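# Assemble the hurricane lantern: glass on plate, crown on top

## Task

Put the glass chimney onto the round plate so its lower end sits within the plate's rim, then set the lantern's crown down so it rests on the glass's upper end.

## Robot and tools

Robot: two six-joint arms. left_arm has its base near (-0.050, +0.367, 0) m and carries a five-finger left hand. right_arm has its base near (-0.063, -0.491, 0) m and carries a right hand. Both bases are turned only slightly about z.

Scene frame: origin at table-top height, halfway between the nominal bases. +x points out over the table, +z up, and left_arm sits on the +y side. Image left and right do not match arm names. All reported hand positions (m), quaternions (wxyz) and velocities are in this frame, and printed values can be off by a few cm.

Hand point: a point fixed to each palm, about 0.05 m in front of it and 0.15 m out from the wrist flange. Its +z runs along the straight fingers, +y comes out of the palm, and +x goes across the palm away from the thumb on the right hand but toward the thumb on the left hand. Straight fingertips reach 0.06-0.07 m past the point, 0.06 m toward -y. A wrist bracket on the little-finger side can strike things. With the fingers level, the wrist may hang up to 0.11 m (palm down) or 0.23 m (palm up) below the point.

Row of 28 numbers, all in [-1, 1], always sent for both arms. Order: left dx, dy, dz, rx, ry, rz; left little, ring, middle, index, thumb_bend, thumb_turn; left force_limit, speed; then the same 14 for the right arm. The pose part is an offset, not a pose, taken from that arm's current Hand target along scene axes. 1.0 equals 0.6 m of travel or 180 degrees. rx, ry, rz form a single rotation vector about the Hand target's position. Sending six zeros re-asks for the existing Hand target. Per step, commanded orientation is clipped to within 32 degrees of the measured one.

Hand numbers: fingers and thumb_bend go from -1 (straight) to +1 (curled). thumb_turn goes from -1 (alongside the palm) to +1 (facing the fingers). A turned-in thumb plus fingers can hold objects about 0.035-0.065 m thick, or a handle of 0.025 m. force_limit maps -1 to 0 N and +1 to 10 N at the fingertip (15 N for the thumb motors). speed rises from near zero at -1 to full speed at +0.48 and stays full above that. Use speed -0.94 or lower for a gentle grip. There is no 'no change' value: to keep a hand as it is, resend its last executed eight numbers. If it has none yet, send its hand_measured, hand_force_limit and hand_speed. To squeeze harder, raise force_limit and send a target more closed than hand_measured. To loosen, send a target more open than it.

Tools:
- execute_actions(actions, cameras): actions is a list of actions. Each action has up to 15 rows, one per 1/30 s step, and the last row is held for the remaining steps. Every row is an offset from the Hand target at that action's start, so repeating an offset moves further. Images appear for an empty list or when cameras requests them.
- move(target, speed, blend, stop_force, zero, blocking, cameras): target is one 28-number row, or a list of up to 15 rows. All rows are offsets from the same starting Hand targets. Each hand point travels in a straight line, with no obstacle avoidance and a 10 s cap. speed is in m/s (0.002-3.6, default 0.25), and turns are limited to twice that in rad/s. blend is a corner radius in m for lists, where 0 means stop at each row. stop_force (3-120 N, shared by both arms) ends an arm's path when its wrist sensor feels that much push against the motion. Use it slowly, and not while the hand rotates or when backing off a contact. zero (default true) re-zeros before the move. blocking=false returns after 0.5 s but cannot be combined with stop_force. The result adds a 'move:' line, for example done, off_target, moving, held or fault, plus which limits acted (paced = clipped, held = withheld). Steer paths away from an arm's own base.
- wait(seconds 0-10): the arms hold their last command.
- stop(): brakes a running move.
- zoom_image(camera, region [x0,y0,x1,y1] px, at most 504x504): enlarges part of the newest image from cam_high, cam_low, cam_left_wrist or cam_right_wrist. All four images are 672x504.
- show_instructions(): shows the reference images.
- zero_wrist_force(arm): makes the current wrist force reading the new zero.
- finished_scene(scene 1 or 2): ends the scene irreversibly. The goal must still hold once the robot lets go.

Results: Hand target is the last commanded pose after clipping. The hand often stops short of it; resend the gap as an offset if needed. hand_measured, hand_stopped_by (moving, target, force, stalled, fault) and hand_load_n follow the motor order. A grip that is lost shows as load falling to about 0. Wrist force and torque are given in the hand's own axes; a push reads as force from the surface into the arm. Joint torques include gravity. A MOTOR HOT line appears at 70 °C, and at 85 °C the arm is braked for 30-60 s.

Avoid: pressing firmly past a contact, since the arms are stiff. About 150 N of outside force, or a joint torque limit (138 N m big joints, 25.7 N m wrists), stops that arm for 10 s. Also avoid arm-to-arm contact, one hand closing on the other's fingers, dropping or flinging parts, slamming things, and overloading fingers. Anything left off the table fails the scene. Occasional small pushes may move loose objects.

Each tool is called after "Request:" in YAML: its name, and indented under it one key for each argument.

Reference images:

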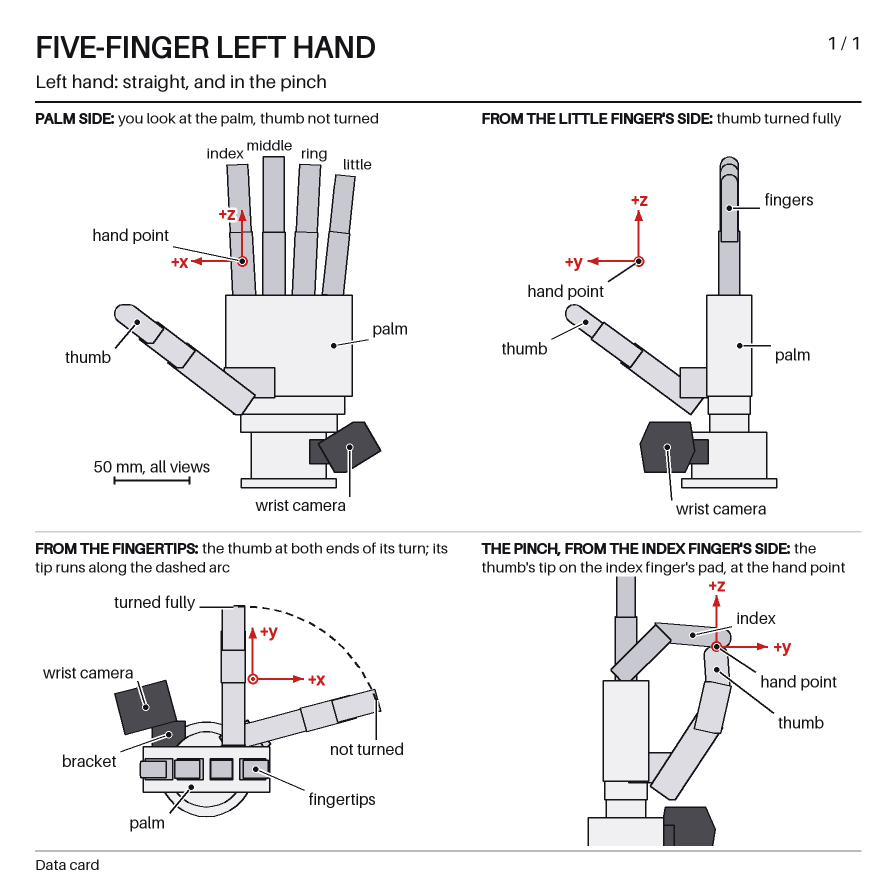

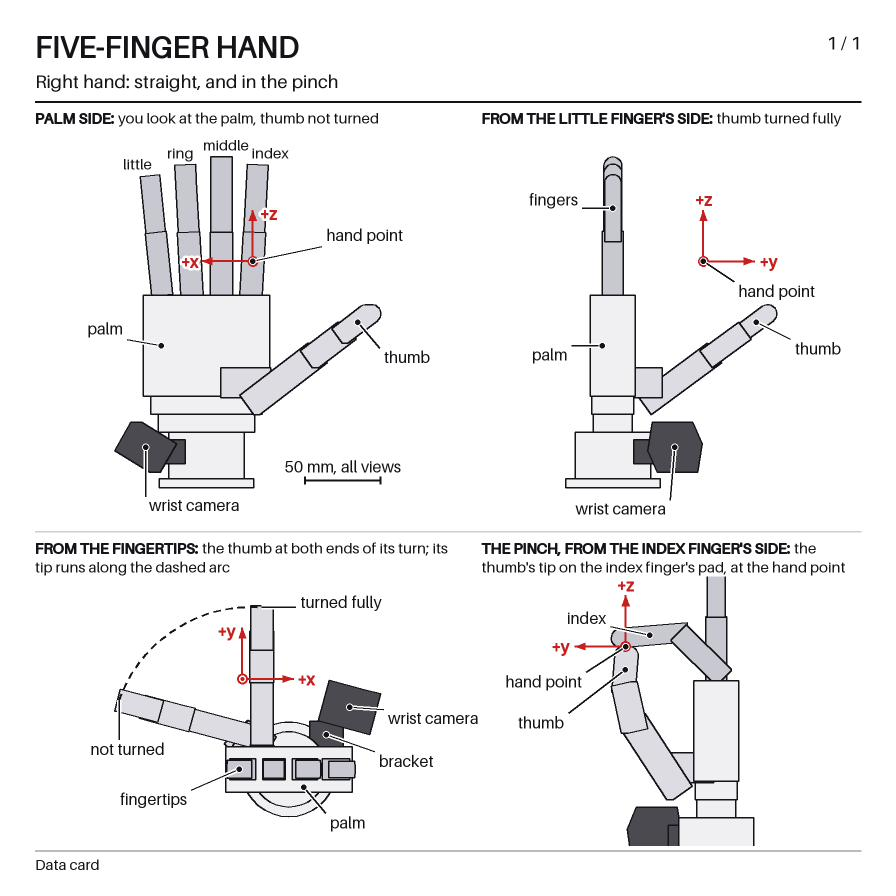

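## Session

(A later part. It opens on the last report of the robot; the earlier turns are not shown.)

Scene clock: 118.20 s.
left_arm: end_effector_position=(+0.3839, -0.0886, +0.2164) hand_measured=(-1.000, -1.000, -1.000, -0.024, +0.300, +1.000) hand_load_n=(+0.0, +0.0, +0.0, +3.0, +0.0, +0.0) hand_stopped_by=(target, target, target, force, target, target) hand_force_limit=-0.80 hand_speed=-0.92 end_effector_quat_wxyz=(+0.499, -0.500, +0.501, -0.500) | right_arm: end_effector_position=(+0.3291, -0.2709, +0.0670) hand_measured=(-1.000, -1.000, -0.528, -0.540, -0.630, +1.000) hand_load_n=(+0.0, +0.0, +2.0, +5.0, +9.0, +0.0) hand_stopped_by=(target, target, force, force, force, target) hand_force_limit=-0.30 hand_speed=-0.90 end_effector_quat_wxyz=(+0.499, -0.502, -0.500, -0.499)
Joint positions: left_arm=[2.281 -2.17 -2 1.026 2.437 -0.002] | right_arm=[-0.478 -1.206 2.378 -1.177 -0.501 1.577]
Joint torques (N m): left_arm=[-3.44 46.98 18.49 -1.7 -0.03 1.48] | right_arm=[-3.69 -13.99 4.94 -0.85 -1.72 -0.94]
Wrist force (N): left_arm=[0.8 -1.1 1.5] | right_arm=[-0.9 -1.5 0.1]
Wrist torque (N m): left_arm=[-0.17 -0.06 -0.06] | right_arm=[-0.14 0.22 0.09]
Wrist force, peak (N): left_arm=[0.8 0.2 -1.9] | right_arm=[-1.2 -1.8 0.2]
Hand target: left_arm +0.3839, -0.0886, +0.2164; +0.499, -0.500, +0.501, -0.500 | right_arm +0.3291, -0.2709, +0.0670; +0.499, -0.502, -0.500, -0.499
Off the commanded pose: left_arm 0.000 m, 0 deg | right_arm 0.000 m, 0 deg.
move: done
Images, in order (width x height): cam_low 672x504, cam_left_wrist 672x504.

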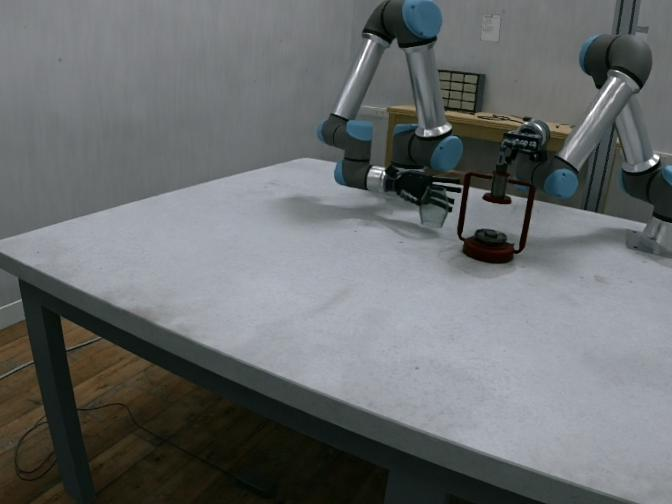

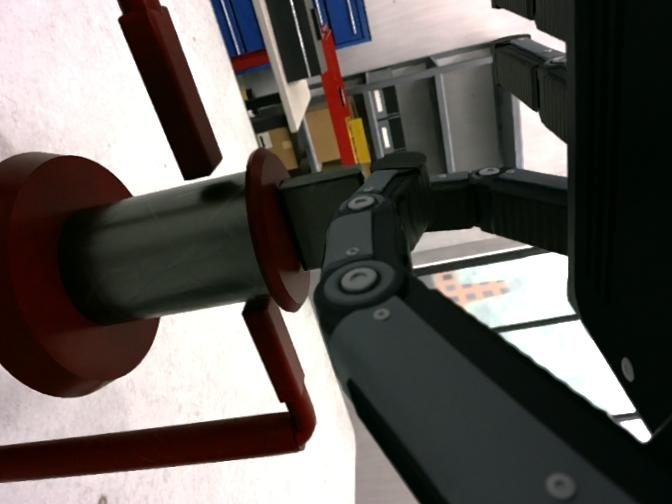

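Request:
move:
  target: [0.0, 0.0, 0.0,0,0,0, -1, -1, -1, -0.1, -0.1, 1, -0.8, -0.5, 0, 0, 0.0, 0, 0, 0, -1, -1, -0.2, -0.2, -0.3, 1, -0.3, -0.9]
  speed: 0.03

Request:
move:
  target: [0.0167, 0.0, -0.003,0,0,0, -1, -1, -1, -0.1, -0.1, 1, -0.8, -0.5, 0, 0, 0.0, 0, 0, 0, -1, -1, -0.2, -0.2, -0.3, 1, -0.3, -0.9]
  speed: 0.02
  stop_force: 3
  cameras: ["cam_low", "cam_left_wrist"]

Request:
zoom_image:
  camera: "cam_left_wrist"
  region: [200, 120, 400, 320]

Scene clock: 119.80 s.
left_arm: end_effector_position=(+0.3839, -0.0886, +0.2164) hand_measured=(-1.000, -1.000, -1.000, -0.100, -0.100, +1.000) hand_load_n=(+0.0, +0.0, +0.0, +0.0, +0.0, +0.0) hand_stopped_by=(target, target, target, target, target, target) hand_force_limit=-0.80 hand_speed=-0.50 end_effector_quat_wxyz=(+0.499, -0.500, +0.501, -0.500) | right_arm: end_effector_position=(+0.3291, -0.2709, +0.0670) hand_measured=(-1.000, -1.000, -0.528, -0.540, -0.630, +1.000) hand_load_n=(+0.0, +0.0, +2.0, +5.0, +9.0, +0.0) hand_stopped_by=(target, target, force, force, force, target) hand_force_limit=-0.30 hand_speed=-0.90 end_effector_quat_wxyz=(+0.499, -0.502, -0.500, -0.499)
Joint positions: left_arm=[2.281 -2.17 -2 1.026 2.437 -0.002] | right_arm=[-0.478 -1.206 2.378 -1.177 -0.501 1.577]
Joint torques (N m): left_arm=[-2.56 44.55 19.12 -1.64 -0.29 1.52] | right_arm=[-3.86 -14.11 4.9 -0.87 -1.67 -0.89]
Wrist force (N): left_arm=[0.5 0.0 -1.9] | right_arm=[-1.1 -1.6 0.2]
Wrist torque (N m): left_arm=[-0.08 -0.08 -0.06] | right_arm=[-0.15 0.26 0.07]
Wrist force, peak (N): left_arm=[0.8 -0.1 -1.9] | right_arm=[-1.3 -1.6 0.1]
Hand target: left_arm +0.3839, -0.0886, +0.2164; +0.499, -0.500, +0.501, -0.500 | right_arm +0.3291, -0.2709, +0.0670; +0.499, -0.502, -0.500, -0.499
Off the commanded pose: left_arm 0.000 m, 0 deg | right_arm 0.000 m, 0 deg.
move: done

Scene clock: 121.40 s.
left_arm: end_effector_position=(+0.3933, -0.0886, +0.2147) hand_measured=(-1.000, -1.000, -1.000, -0.100, -0.100, +1.000) hand_load_n=(+0.0, +0.0, +0.0, +0.0, +0.5, +0.0) hand_stopped_by=(target, target, target, target, target, target) hand_force_limit=-0.80 hand_speed=-0.50 end_effector_quat_wxyz=(+0.499, -0.500, +0.501, -0.500) | right_arm: end_effector_position=(+0.3291, -0.2709, +0.0670) hand_measured=(-1.000, -1.000, -0.528, -0.540, -0.630, +1.000) hand_load_n=(+0.0, +0.0, +2.0, +5.0, +9.0, +0.0) hand_stopped_by=(target, target, force, force, force, target) hand_force_limit=-0.30 hand_speed=-0.90 end_effector_quat_wxyz=(+0.499, -0.502, -0.500, -0.499)
Joint positions: left_arm=[2.297 -2.179 -1.989 1.023 2.421 -0.002] | right_arm=[-0.478 -1.206 2.378 -1.177 -0.501 1.577]
Joint torques (N m): left_arm=[-6.67 52.89 0.22 3.51 1.49 1.21] | right_arm=[-4.27 -14.17 4.95 -0.84 -1.7 -0.89]
Wrist force (N): left_arm=[0.5 -0.8 -5.5] | right_arm=[-1.1 -1.6 0.1]
Wrist torque (N m): left_arm=[-0.11 -0.13 -0.04] | right_arm=[-0.15 0.27 0.06]
Wrist force, peak (N): left_arm=[0.4 -3.4 -14.7] | right_arm=[-1.1 -1.8 0.2]
Hand target: left_arm +0.3933, -0.0886, +0.2147; +0.499, -0.500, +0.501, -0.500 (not the last commanded pose) | right_arm +0.3291, -0.2709, +0.0670; +0.499, -0.502, -0.500, -0.499
Off the commanded pose: left_arm 0.001 m, 0 deg | right_arm 0.000 m, 0 deg.
move: contact (left_arm)
Images, in order (width x height): cam_low 672x504, cam_left_wrist 672x504.

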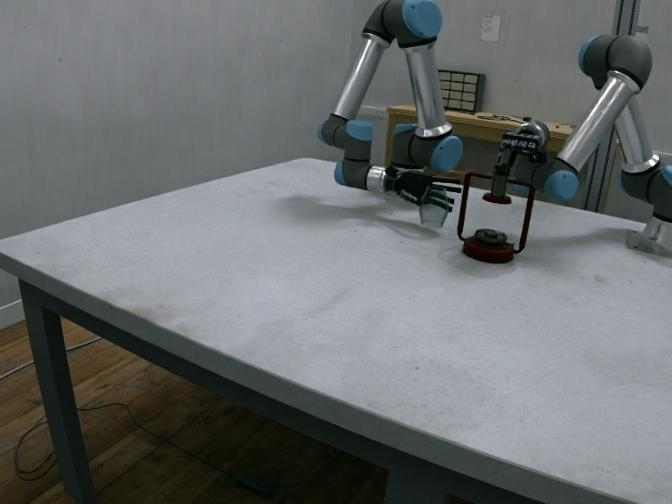

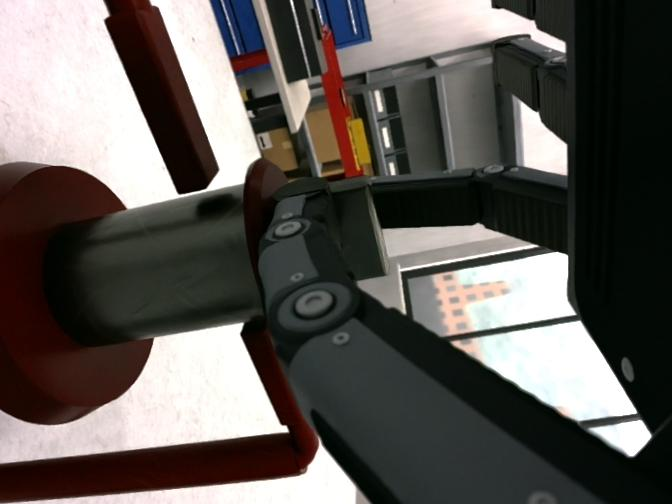

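Scaled by 2.520.

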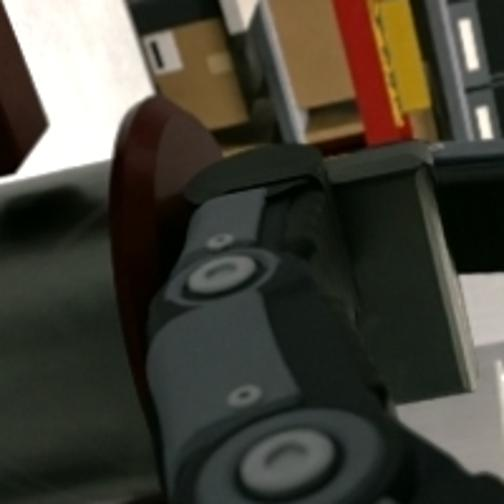

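Request:
move:
  target: [0.0, 0.0, 0.0,0,0,0, -1, -1, -1, 0.7, -0.1, 1, -0.4, -0.9, 0, 0, 0.0, 0, 0, 0, -1, -1, -0.2, -0.2, -0.3, 1, -0.3, -0.9]
  speed: 0.02
  cameras: ["cam_low", "cam_left_wrist"]

Request:
zoom_image:
  camera: "cam_left_wrist"
  region: [200, 120, 400, 320]

Scene clock: 123.13 s.
left_arm: end_effector_position=(+0.3933, -0.0886, +0.2148) hand_measured=(-1.000, -1.000, -1.000, +0.140, -0.100, +1.000) hand_load_n=(+0.0, +0.0, +0.0, +3.0, +1.0, +0.0) hand_stopped_by=(target, target, target, force, target, target) hand_force_limit=-0.40 hand_speed=-0.90 end_effector_quat_wxyz=(+0.499, -0.500, +0.501, -0.500) | right_arm: end_effector_position=(+0.3291, -0.2709, +0.0670) hand_measured=(-1.000, -1.000, -0.528, -0.540, -0.630, +1.000) hand_load_n=(+0.0, +0.0, +2.0, +4.5, +9.0, +0.0) hand_stopped_by=(target, target, force, force, force, target) hand_force_limit=-0.30 hand_speed=-0.90 end_effector_quat_wxyz=(+0.499, -0.502, -0.500, -0.499)
Joint positions: left_arm=[2.297 -2.179 -1.989 1.023 2.421 -0.002] | right_arm=[-0.478 -1.206 2.378 -1.177 -0.501 1.577]
Joint torques (N m): left_arm=[-7.29 52.61 0.99 3.29 1.23 0.66] | right_arm=[-3.37 -13.97 4.62 -0.88 -1.64 -0.88]
Wrist force (N): left_arm=[1.0 -1.6 -2.8] | right_arm=[-1.1 -1.6 0.2]
Wrist torque (N m): left_arm=[-0.16 -0.18 -0.03] | right_arm=[-0.16 0.27 0.06]
Wrist force, peak (N): left_arm=[0.7 -0.8 -5.7] | right_arm=[-1.3 -1.8 0.3]
Hand target: left_arm +0.3933, -0.0886, +0.2147; +0.499, -0.500, +0.501, -0.500 | right_arm +0.3291, -0.2709, +0.0670; +0.499, -0.502, -0.500, -0.499
Off the commanded pose: left_arm 0.000 m, 0 deg | right_arm 0.000 m, 0 deg.
move: done
Images, in order (width x height): cam_low 672x504, cam_left_wrist 672x504.

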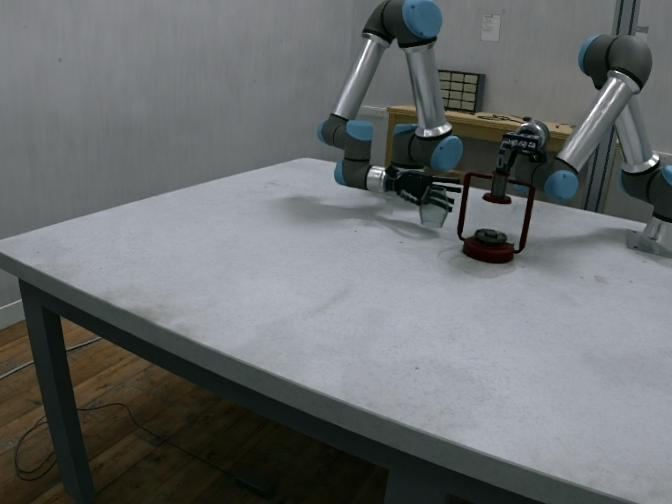

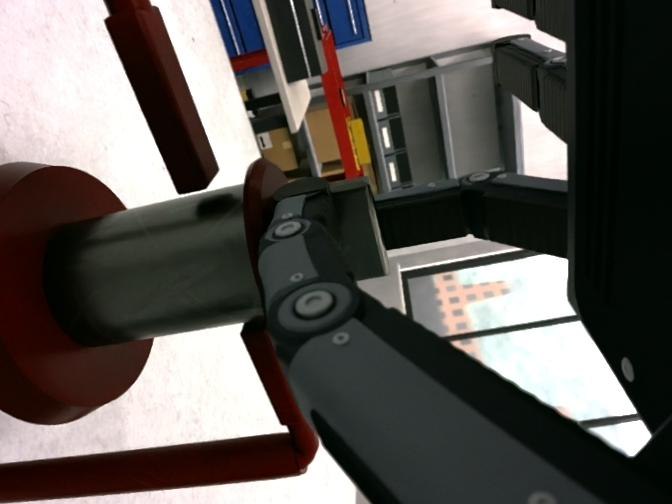

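Scaled by 2.520.

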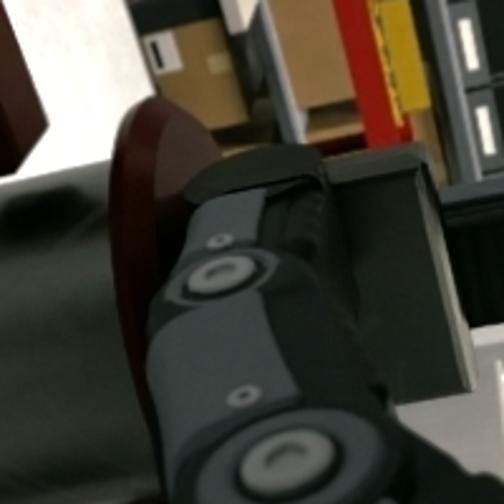

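Request:
move:
  target: [0.0, 0.0, 0.0,0,0,0, -1, -1, -1, 0.6, 0.1, 1, 0.0, -0.9, 0, 0, 0.0, 0, 0, 0, -1, -1, -0.2, -0.2, -0.3, 1, -0.3, -0.9]
  speed: 0.02

Request:
move:
  target: [0.0, 0.0, 0.015,0,0,0, -1, -1, -1, 0.6, 0.1, 1, 0.0, -0.9, 0, 0, 0.0, 0, 0, 0, -1, -1, -0.2, -0.2, -0.3, 1, -0.3, -0.9]
  speed: 0.02
  cameras: ["cam_low", "cam_left_wrist"]

Request:
zoom_image:
  camera: "cam_low"
  region: [450, 110, 550, 270]

Scene clock: 124.17 s.
left_arm: end_effector_position=(+0.3933, -0.0886, +0.2148) hand_measured=(-1.000, -1.000, -1.000, +0.148, -0.082, +1.000) hand_load_n=(+0.0, +0.0, +0.0, +7.5, +7.5, +0.0) hand_stopped_by=(target, target, target, force, force, target) hand_force_limit=0.00 hand_speed=-0.90 end_effector_quat_wxyz=(+0.499, -0.500, +0.501, -0.500) | right_arm: end_effector_position=(+0.3291, -0.2709, +0.0670) hand_measured=(-1.000, -1.000, -0.528, -0.540, -0.630, +1.000) hand_load_n=(+0.0, +0.0, +2.0, +5.0, +9.0, +0.0) hand_stopped_by=(target, target, force, force, force, target) hand_force_limit=-0.30 hand_speed=-0.90 end_effector_quat_wxyz=(+0.499, -0.502, -0.500, -0.499)
Joint positions: left_arm=[2.297 -2.179 -1.989 1.023 2.421 -0.002] | right_arm=[-0.478 -1.206 2.378 -1.177 -0.501 1.577]
Joint torques (N m): left_arm=[-7.21 51.35 1.03 3.37 1.3 0.28] | right_arm=[-3.68 -14.34 4.58 -0.84 -1.65 -0.8]
Wrist force (N): left_arm=[1.1 0.0 -0.7] | right_arm=[-1.0 -1.3 0.2]
Wrist torque (N m): left_arm=[-0.13 -0.18 -0.13] | right_arm=[-0.11 0.26 0.07]
Wrist force, peak (N): left_arm=[0.7 -1.7 -2.6] | right_arm=[-1.1 -1.7 0.2]
Hand target: left_arm +0.3933, -0.0886, +0.2147; +0.499, -0.500, +0.501, -0.500 | right_arm +0.3291, -0.2709, +0.0670; +0.499, -0.502, -0.500, -0.499
Off the commanded pose: left_arm 0.000 m, 0 deg | right_arm 0.000 m, 0 deg.
move: done

Scene clock: 124.90 s.
left_arm: end_effector_position=(+0.3933, -0.0886, +0.2239) hand_measured=(-1.000, -1.000, -1.000, +0.148, -0.082, +1.000) hand_load_n=(+0.0, +0.0, +0.0, +7.0, +7.5, +0.5) hand_stopped_by=(target, target, target, force, force, target) hand_force_limit=0.00 hand_speed=-0.90 end_effector_quat_wxyz=(+0.499, -0.500, +0.501, -0.500) | right_arm: end_effector_position=(+0.3291, -0.2709, +0.0670) hand_measured=(-1.000, -1.000, -0.528, -0.540, -0.630, +1.000) hand_load_n=(+0.0, +0.0, +2.0, +5.0, +9.5, +0.0) hand_stopped_by=(target, target, force, force, force, target) hand_force_limit=-0.30 hand_speed=-0.90 end_effector_quat_wxyz=(+0.499, -0.502, -0.500, -0.499)
Joint positions: left_arm=[2.297 -2.159 -1.988 1.002 2.421 -0.002] | right_arm=[-0.478 -1.206 2.378 -1.177 -0.501 1.577]
Joint torques (N m): left_arm=[-7.1 30.39 24.93 5.28 1.29 1.27] | right_arm=[-3.95 -14.13 4.42 -0.83 -1.67 -0.78]
Wrist force (N): left_arm=[2.0 11.2 0.2] | right_arm=[-1.1 -1.5 0.1]
Wrist torque (N m): left_arm=[0.15 -0.19 -0.14] | right_arm=[-0.12 0.26 0.07]
Wrist force, peak (N): left_arm=[2.3 11.5 0.5] | right_arm=[-1.3 -1.7 0.3]
Hand target: left_arm +0.3933, -0.0886, +0.2237; +0.499, -0.500, +0.501, -0.500 | right_arm +0.3291, -0.2709, +0.0670; +0.499, -0.502, -0.500, -0.499
Off the commanded pose: left_arm 0.000 m, 0 deg | right_arm 0.000 m, 0 deg.
move: done
Images, in order (width x height): cam_low 672x504, cam_left_wrist 672x504.

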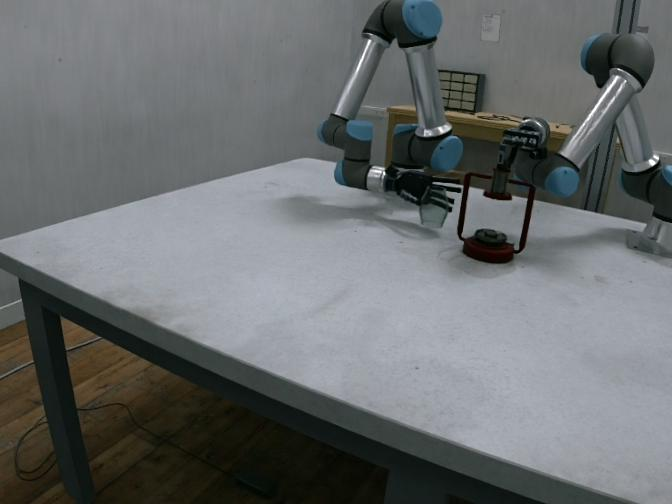

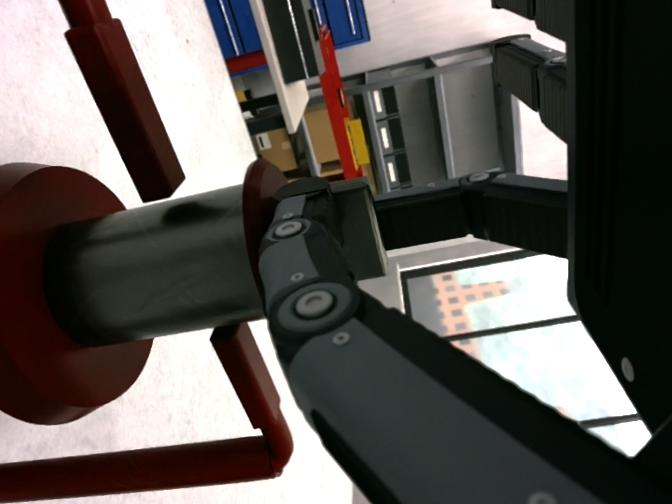

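Scaled by 3.150.

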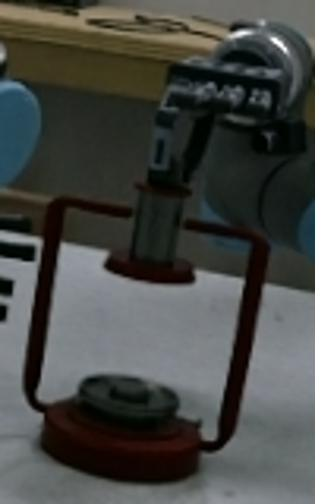

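Request:
move:
  target: [0.0, 0.0, 0.0,0,0,0, -1, -1, -1, 0.55, 0.12, 1, 0.5, -0.9, 0, 0, 0.0, 0, 0, 0, -1, -1, -0.2, -0.2, -0.3, 1, -0.3, -0.9]
  speed: 0.02

Request:
move:
  target: [0.0, 0.0, 0.0225,0,0,0, -1, -1, -1, 0.55, 0.12, 1, 0.5, -0.9, 0, 0, 0.0, 0, 0, 0, -1, -1, -0.2, -0.2, -0.3, 1, -0.3, -0.9]
  speed: 0.02
  cameras: ["cam_low", "cam_left_wrist", "cam_right_wrist"]

Request:
zoom_image:
  camera: "cam_low"
  region: [450, 110, 550, 270]

Scene clock: 126.27 s.
left_arm: end_effector_position=(+0.3933, -0.0886, +0.2238) hand_measured=(-1.000, -1.000, -1.000, +0.154, -0.076, +1.000) hand_load_n=(+0.0, +0.0, +0.0, +11.0, +10.5, +0.5) hand_stopped_by=(target, target, target, force, force, target) hand_force_limit=0.50 hand_speed=-0.90 end_effector_quat_wxyz=(+0.499, -0.500, +0.501, -0.500) | right_arm: end_effector_position=(+0.3291, -0.2709, +0.0670) hand_measured=(-1.000, -1.000, -0.528, -0.540, -0.630, +1.000) hand_load_n=(+0.0, +0.0, +2.0, +5.0, +9.0, +0.0) hand_stopped_by=(target, target, force, force, force, target) hand_force_limit=-0.30 hand_speed=-0.90 end_effector_quat_wxyz=(+0.499, -0.502, -0.500, -0.499)
Joint positions: left_arm=[2.297 -2.16 -1.988 1.002 2.421 -0.002] | right_arm=[-0.478 -1.206 2.378 -1.177 -0.501 1.577]
Joint torques (N m): left_arm=[-6.49 31.06 20.63 5.67 1.33 -0.15] | right_arm=[-3.72 -14.68 4.44 -0.88 -1.68 -0.72]
Wrist force (N): left_arm=[1.8 11.3 2.3] | right_arm=[-0.9 -1.2 0.2]
Wrist torque (N m): left_arm=[0.16 -0.20 -0.18] | right_arm=[-0.10 0.23 0.09]
Wrist force, peak (N): left_arm=[2.2 11.5 2.4] | right_arm=[-1.4 -1.5 0.3]
Hand target: left_arm +0.3933, -0.0886, +0.2237; +0.499, -0.500, +0.501, -0.500 | right_arm +0.3291, -0.2709, +0.0670; +0.499, -0.502, -0.500, -0.499
Off the commanded pose: left_arm 0.000 m, 0 deg | right_arm 0.000 m, 0 deg.
move: done

Scene clock: 127.20 s.
left_arm: end_effector_position=(+0.3933, -0.0886, +0.2374) hand_measured=(-1.000, -1.000, -1.000, +0.154, -0.076, +1.000) hand_load_n=(+0.0, +0.0, +0.0, +10.5, +11.0, +0.5) hand_stopped_by=(target, target, target, force, force, target) hand_force_limit=0.50 hand_speed=-0.90 end_effector_quat_wxyz=(+0.499, -0.500, +0.501, -0.500) | right_arm: end_effector_position=(+0.3291, -0.2709, +0.0670) hand_measured=(-1.000, -1.000, -0.528, -0.540, -0.630, +1.000) hand_load_n=(+0.0, +0.0, +2.0, +5.0, +9.0, +0.0) hand_stopped_by=(target, target, force, force, force, target) hand_force_limit=-0.30 hand_speed=-0.90 end_effector_quat_wxyz=(+0.499, -0.502, -0.500, -0.499)
Joint positions: left_arm=[2.297 -2.13 -1.985 0.97 2.421 -0.002] | right_arm=[-0.478 -1.206 2.378 -1.177 -0.501 1.577]
Joint torques (N m): left_arm=[-6.12 32.42 24.86 6.1 1.34 0.77] | right_arm=[-3.9 -13.89 4.77 -0.84 -1.61 -0.71]
Wrist force (N): left_arm=[1.7 15.5 2.7] | right_arm=[-0.7 -1.4 0.1]
Wrist torque (N m): left_arm=[0.25 -0.25 -0.19] | right_arm=[-0.12 0.19 0.10]
Wrist force, peak (N): left_arm=[1.7 15.7 2.4] | right_arm=[-1.1 -1.7 0.0]
Hand target: left_arm +0.3933, -0.0886, +0.2372; +0.499, -0.500, +0.501, -0.500 | right_arm +0.3291, -0.2709, +0.0670; +0.499, -0.502, -0.500, -0.499
Off the commanded pose: left_arm 0.000 m, 0 deg | right_arm 0.000 m, 0 deg.
move: done
Images, in order (width x height): cam_low 672x504, cam_left_wrist 672x504, cam_right_wrist 672x504.

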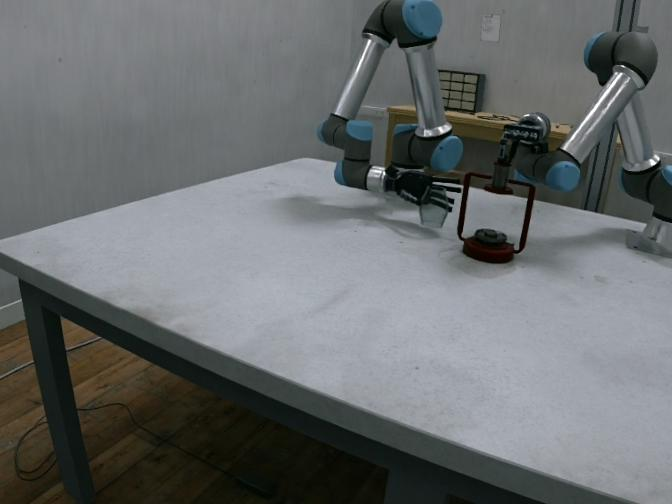

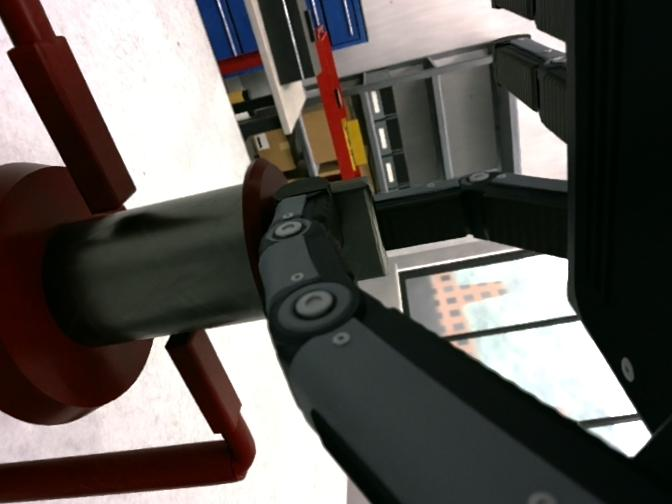

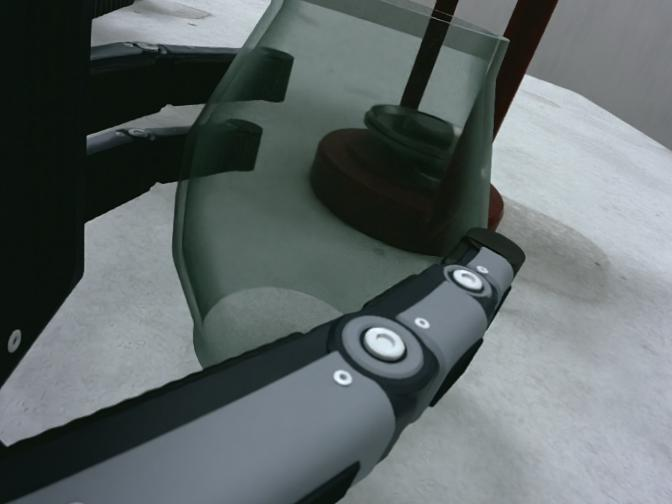

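Scaled by 3.150.

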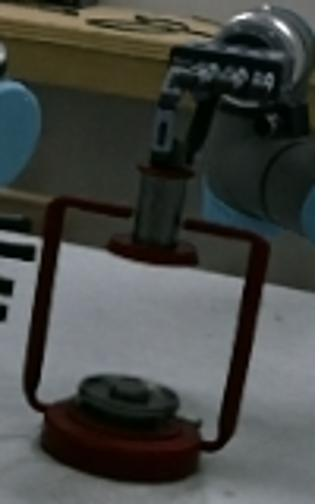

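Request:
move:
  target: [0.0, 0.0, 0.0,0,0,0, -1, -1, -1, 0.5, 0.14, 1, 0.7, -0.94, 0, 0, 0.0, 0, 0, 0, -1, -1, -0.2, -0.2, -0.3, 1, -0.3, -0.9]
  speed: 0.02

Request:
move:
  target: [0.0, 0.0, 0.006,0,0,0, -1, -1, -1, 0.5, 0.14, 1, 0.7, -0.94, 0, 0, 0.12, 0, 0, 0, -1, -1, -0.2, -0.2, -0.3, 1, -0.3, -0.9]
  speed: 0.05
  cameras: ["all"]

Request:
zoom_image:
  camera: "cam_low"
  region: [370, 110, 550, 270]

Request:
zoom_image:
  camera: "cam_high"
  region: [200, 80, 360, 200]

Scene clock: 128.73 s.
left_arm: end_effector_position=(+0.3933, -0.0886, +0.2373) hand_measured=(-1.000, -1.000, -1.000, +0.154, -0.068, +1.000) hand_load_n=(+0.0, -0.5, +0.0, +10.5, +12.5, +0.5) hand_stopped_by=(target, target, target, force, force, target) hand_force_limit=0.70 hand_speed=-0.94 end_effector_quat_wxyz=(+0.499, -0.500, +0.501, -0.500) | right_arm: end_effector_position=(+0.3291, -0.2709, +0.0670) hand_measured=(-1.000, -1.000, -0.528, -0.540, -0.630, +1.000) hand_load_n=(+0.0, +0.0, +2.0, +5.0, +9.5, +0.0) hand_stopped_by=(target, target, force, force, force, target) hand_force_limit=-0.30 hand_speed=-0.90 end_effector_quat_wxyz=(+0.499, -0.502, -0.500, -0.499)
Joint positions: left_arm=[2.297 -2.131 -1.985 0.971 2.421 -0.002] | right_arm=[-0.478 -1.206 2.378 -1.177 -0.501 1.577]
Joint torques (N m): left_arm=[-5.27 32.69 8.08 6.17 1.07 -1.74] | right_arm=[-3.88 -14.86 4.3 -0.92 -1.72 -0.64]
Wrist force (N): left_arm=[1.4 15.4 0.8] | right_arm=[-1.1 -1.4 0.3]
Wrist torque (N m): left_arm=[0.25 -0.26 -0.20] | right_arm=[-0.14 0.26 0.07]
Wrist force, peak (N): left_arm=[1.1 15.6 2.4] | right_arm=[-1.2 -1.8 0.1]
Hand target: left_arm +0.3933, -0.0886, +0.2372; +0.499, -0.500, +0.501, -0.500 | right_arm +0.3291, -0.2709, +0.0670; +0.499, -0.502, -0.500, -0.499
Off the commanded pose: left_arm 0.000 m, 0 deg | right_arm 0.000 m, 0 deg.
move: done

Scene clock: 130.57 s.
left_arm: end_effector_position=(+0.3933, -0.0886, +0.2409) hand_measured=(-1.000, -1.000, -1.000, +0.154, -0.068, +1.000) hand_load_n=(+0.0, +0.0, +0.0, +10.5, +12.5, +0.5) hand_stopped_by=(target, target, target, force, force, target) hand_force_limit=0.70 hand_speed=-0.94 end_effector_quat_wxyz=(+0.499, -0.500, +0.501, -0.500) | right_arm: end_effector_position=(+0.3292, -0.2709, +0.1390) hand_measured=(-1.000, -1.000, -0.528, -0.540, -0.630, +1.000) hand_load_n=(+0.5, +0.0, +2.0, +5.0, +9.0, +0.0) hand_stopped_by=(target, target, force, force, force, target) hand_force_limit=-0.30 hand_speed=-0.90 end_effector_quat_wxyz=(+0.499, -0.502, -0.500, -0.499)
Joint positions: left_arm=[2.297 -2.123 -1.984 0.962 2.421 -0.002] | right_arm=[-0.477 -1.414 2.334 -0.925 -0.501 1.577]
Joint torques (N m): left_arm=[-4.44 54.71 28.18 2.58 1.28 -1.3] | right_arm=[-3.19 -13.99 -0.12 0.08 -0.39 -1.25]
Wrist force (N): left_arm=[1.3 16.4 1.1] | right_arm=[-1.0 -1.5 0.2]
Wrist torque (N m): left_arm=[0.28 -0.22 -0.22] | right_arm=[-0.15 0.24 0.07]
Wrist force, peak (N): left_arm=[1.5 16.7 1.1] | right_arm=[-1.5 -1.6 0.0]
Hand target: left_arm +0.3933, -0.0886, +0.2408; +0.499, -0.500, +0.501, -0.500 | right_arm +0.3291, -0.2709, +0.1390; +0.499, -0.502, -0.500, -0.499
Off the commanded pose: left_arm 0.000 m, 0 deg | right_arm 0.000 m, 0 deg.
move: done

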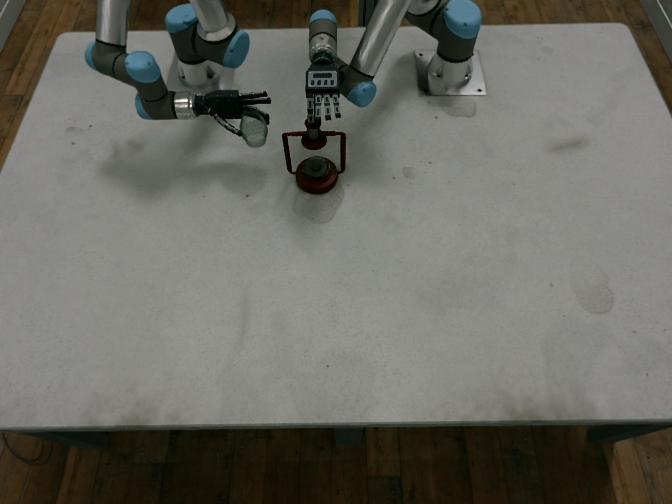

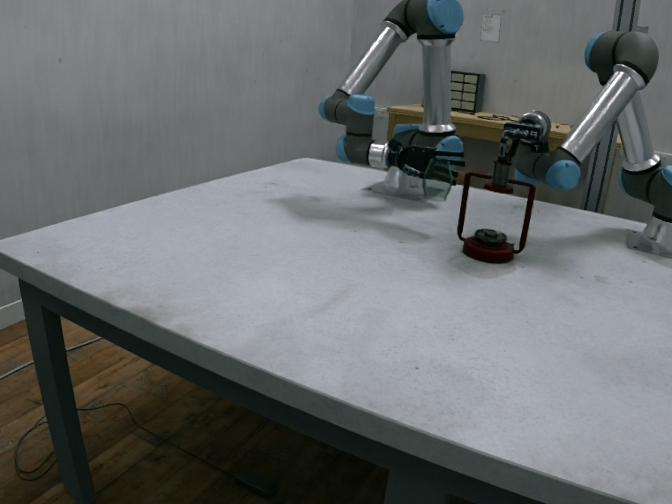

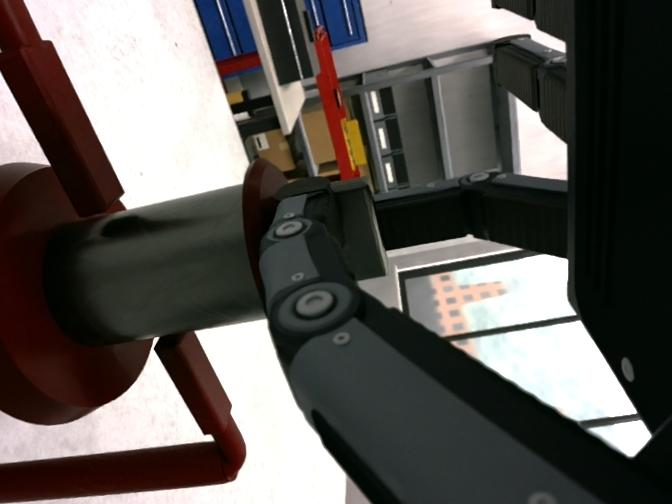

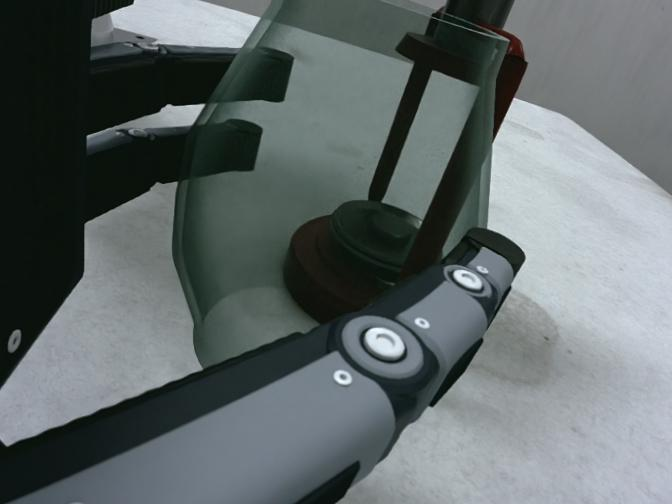

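Scaled by 2.800.

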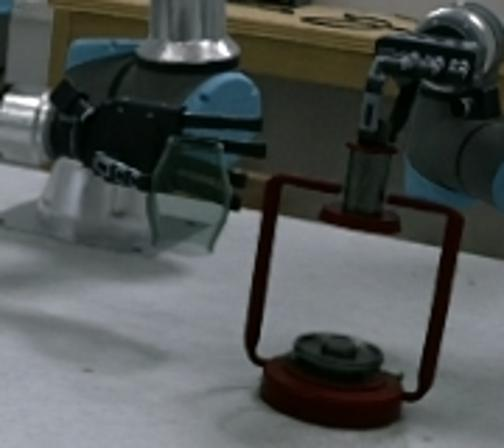

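Scaled by 3.150.

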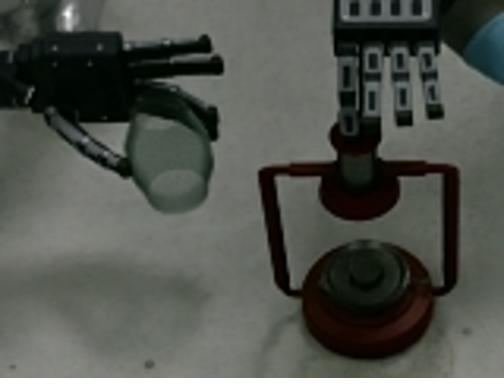

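Request:
move:
  target:
    - [0.0, 0.0, 0.0,0,0,0, -1, -1, -1, 0.5, 0.14, 1, 0.7, -0.94, -0.08, 0.08, -0.04, 0, 0, -0.0833, -1, -1, -0.2, -0.2, -0.3, 1, -0.3, -0.9]
    - [0.0, 0.0, 0.0,0,0,0, -1, -1, -1, 0.5, 0.14, 1, 0.7, -0.94, -0.06, 0.248, -0.05, 0, 0, -0.0833, -1, -1, -0.2, -0.2, -0.3, 1, -0.3, -0.9]
  speed: 0.12
  blend: [0.02, 0]
  cameras: ["all"]

Request:
zoom_image:
  camera: "cam_low"
  region: [420, 110, 560, 270]

Request:
zoom_image:
  camera: "cam_high"
  region: [220, 80, 380, 200]

Scene clock: 139.20 s.
left_arm: end_effector_position=(+0.3933, -0.0886, +0.2409) hand_measured=(-1.000, -1.000, -1.000, +0.154, -0.068, +1.000) hand_load_n=(+0.0, +0.0, +0.0, +10.5, +12.5, +0.5) hand_stopped_by=(target, target, target, force, force, target) hand_force_limit=0.70 hand_speed=-0.94 end_effector_quat_wxyz=(+0.499, -0.500, +0.501, -0.500) | right_arm: end_effector_position=(+0.2931, -0.1221, +0.1090) hand_measured=(-1.000, -1.000, -0.528, -0.540, -0.630, +1.000) hand_load_n=(+0.0, +0.0, +2.0, +5.0, +9.0, +0.0) hand_stopped_by=(target, target, force, force, force, target) hand_force_limit=-0.30 hand_speed=-0.90 end_effector_quat_wxyz=(-0.430, +0.563, +0.430, +0.560)
Joint positions: left_arm=[2.297 -2.123 -1.984 0.962 2.421 -0.002] | right_arm=[0.066 -1.451 2.522 -1.062 0.304 1.564]
Joint torques (N m): left_arm=[-0.49 32.94 17.17 6.29 1.07 -1.5] | right_arm=[8.9 -16.82 -2.35 -0.64 1.85 -0.3]
Wrist force (N): left_arm=[1.5 16.9 1.3] | right_arm=[-0.5 -1.7 0.2]
Wrist torque (N m): left_arm=[0.32 -0.24 -0.22] | right_arm=[-0.17 0.14 0.24]
Wrist force, peak (N): left_arm=[1.5 16.9 1.3] | right_arm=[-0.7 -2.0 1.5]
Hand target: left_arm +0.3933, -0.0886, +0.2408; +0.499, -0.500, +0.501, -0.500 | right_arm +0.2931, -0.1221, +0.1090; -0.430, +0.563, +0.430, +0.560
Off the commanded pose: left_arm 0.000 m, 0 deg | right_arm 0.000 m, 0 deg.
move: done

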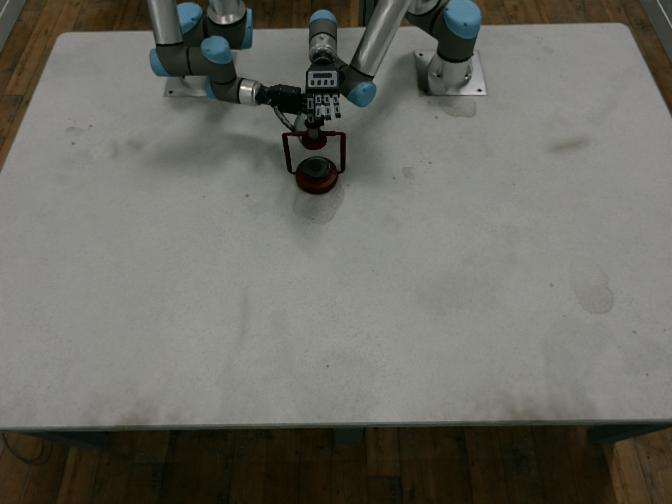

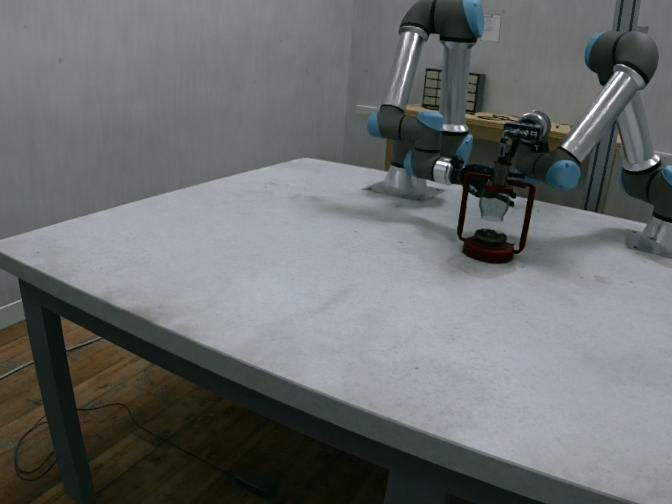

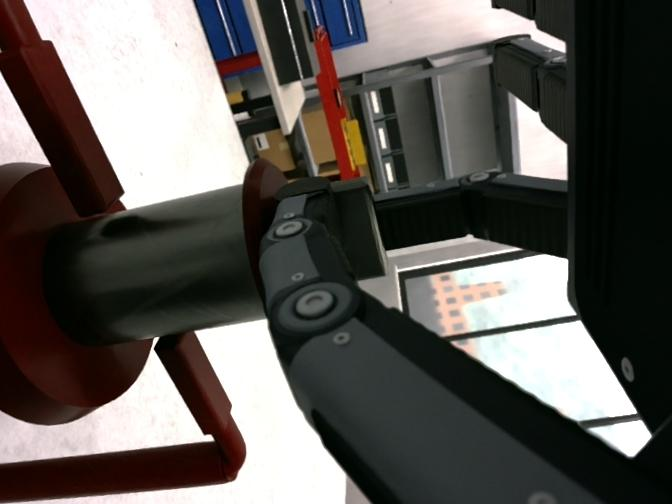

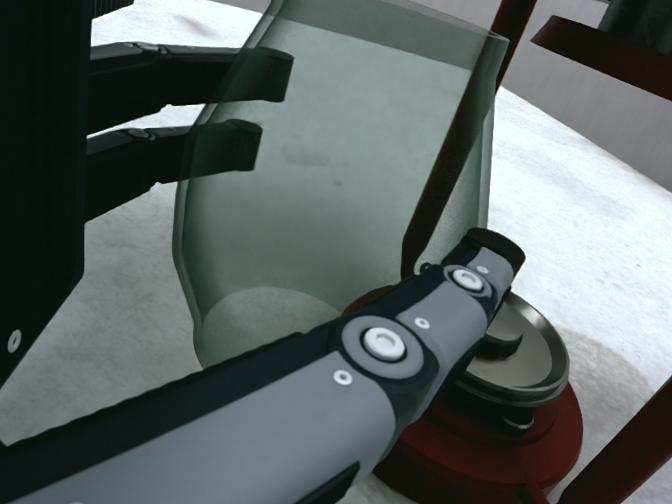

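Scaled by 3.150.

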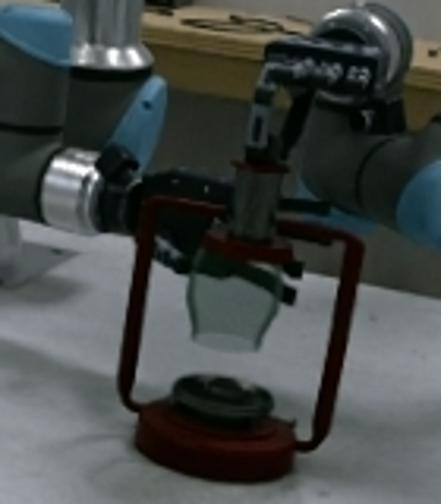

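Scaled by 3.150.

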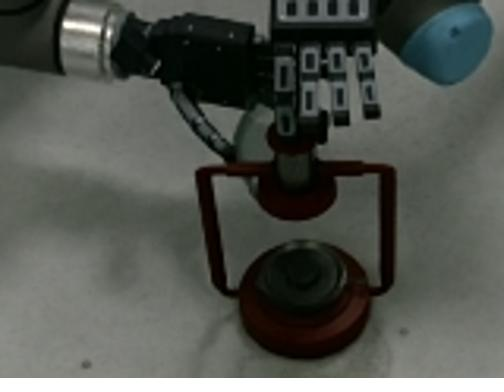

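Request:
zoom_image:
  camera: "cam_right_wrist"
  region: [300, 180, 672, 504]

Scaled by 1.355.

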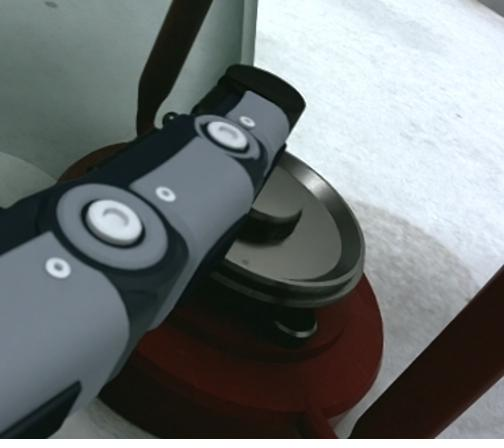

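Request:
move:
  target: [0.0, 0.0, 0.0,0,0,0, -1, -1, -1, 0.5, 0.14, 1, 0.7, -0.94, 0.05, 0.05, 0, 0, 0, 0, -1, -1, -0.2, -0.2, -0.3, 1, -0.3, -0.9]
  speed: 0.08
  cameras: ["all"]

Request:
zoom_image:
  camera: "cam_low"
  region: [440, 150, 540, 270]

Request:
zoom_image:
  camera: "cam_high"
  region: [270, 90, 370, 200]

Scene clock: 146.63 s.
left_arm: end_effector_position=(+0.3933, -0.0886, +0.2408) hand_measured=(-1.000, -1.000, -1.000, +0.154, -0.068, +1.000) hand_load_n=(+0.0, +0.0, +0.0, +10.5, +12.5, +0.0) hand_stopped_by=(target, target, target, force, force, target) hand_force_limit=0.70 hand_speed=-0.94 end_effector_quat_wxyz=(+0.499, -0.500, +0.501, -0.500) | right_arm: end_effector_position=(+0.3231, -0.0921, +0.1089) hand_measured=(-1.000, -1.000, -0.528, -0.540, -0.630, +1.000) hand_load_n=(+0.0, +0.0, +2.0, +5.0, +9.0, +0.0) hand_stopped_by=(target, target, force, force, force, target) hand_force_limit=-0.30 hand_speed=-0.90 end_effector_quat_wxyz=(-0.430, +0.563, +0.430, +0.560)
Joint positions: left_arm=[2.297 -2.123 -1.984 0.962 2.421 -0.002] | right_arm=[0.17 -1.365 2.406 -1.034 0.408 1.567]
Joint torques (N m): left_arm=[1.12 32.53 9.99 6.2 1.04 -1.57] | right_arm=[2.76 -22.42 -5.43 -2.88 -0.8 -2.17]
Wrist force (N): left_arm=[1.9 16.4 1.3] | right_arm=[-1.1 -1.7 0.2]
Wrist torque (N m): left_arm=[0.26 -0.30 -0.18] | right_arm=[-0.18 0.26 0.09]
Wrist force, peak (N): left_arm=[1.4 16.9 1.3] | right_arm=[-0.5 -2.2 -0.7]
Hand target: left_arm +0.3933, -0.0886, +0.2408; +0.499, -0.500, +0.501, -0.500 | right_arm +0.3231, -0.0921, +0.1090; -0.430, +0.563, +0.430, +0.560
Off the commanded pose: left_arm 0.000 m, 0 deg | right_arm 0.000 m, 0 deg.
move: done

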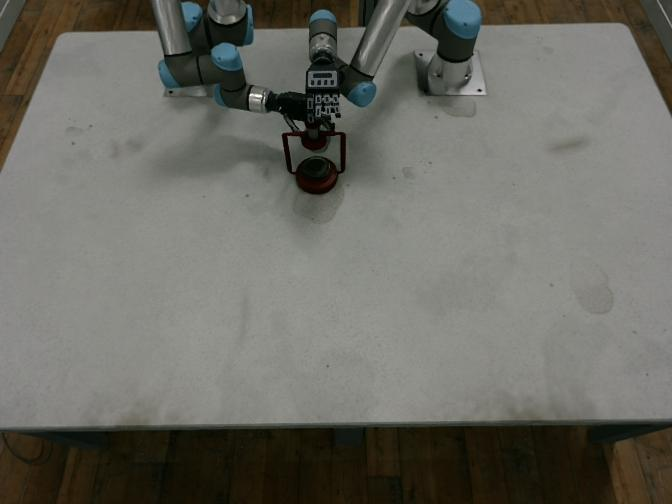

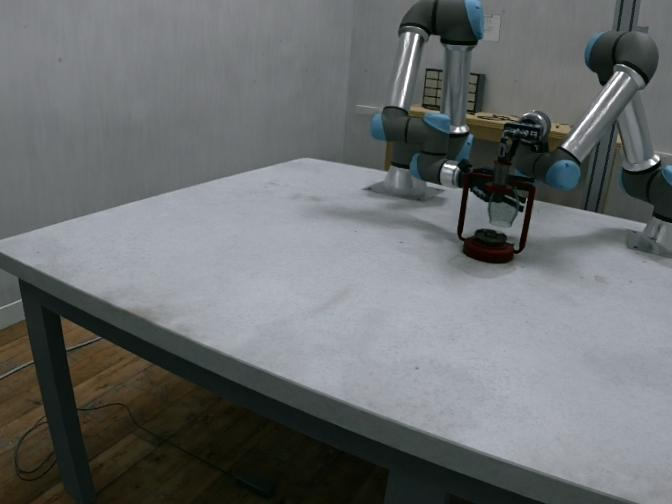

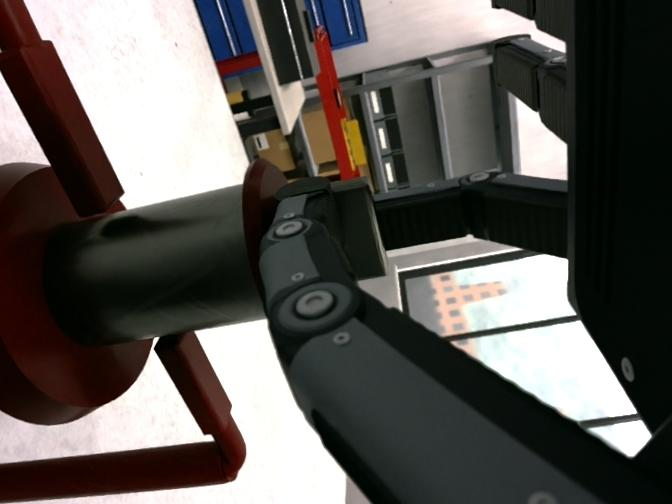

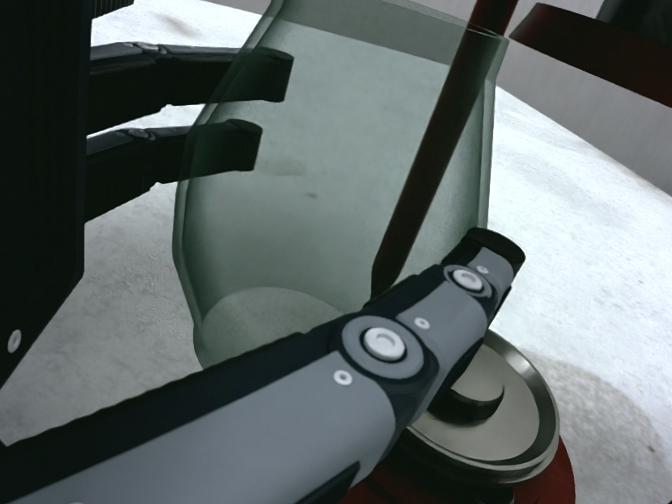

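Scaled by 4.200.

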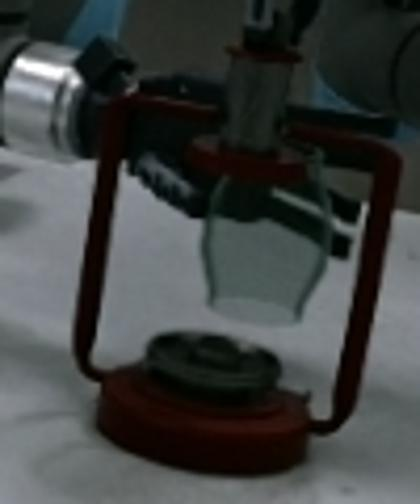

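Scaled by 4.582.

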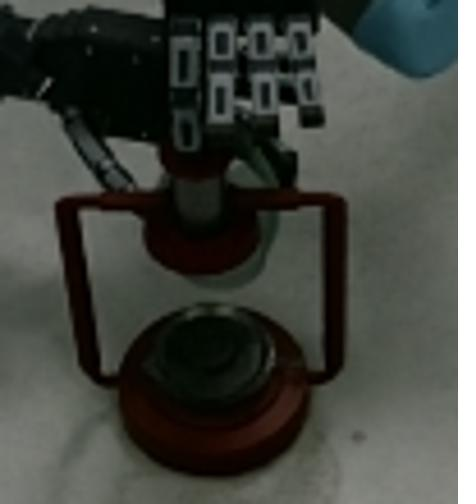

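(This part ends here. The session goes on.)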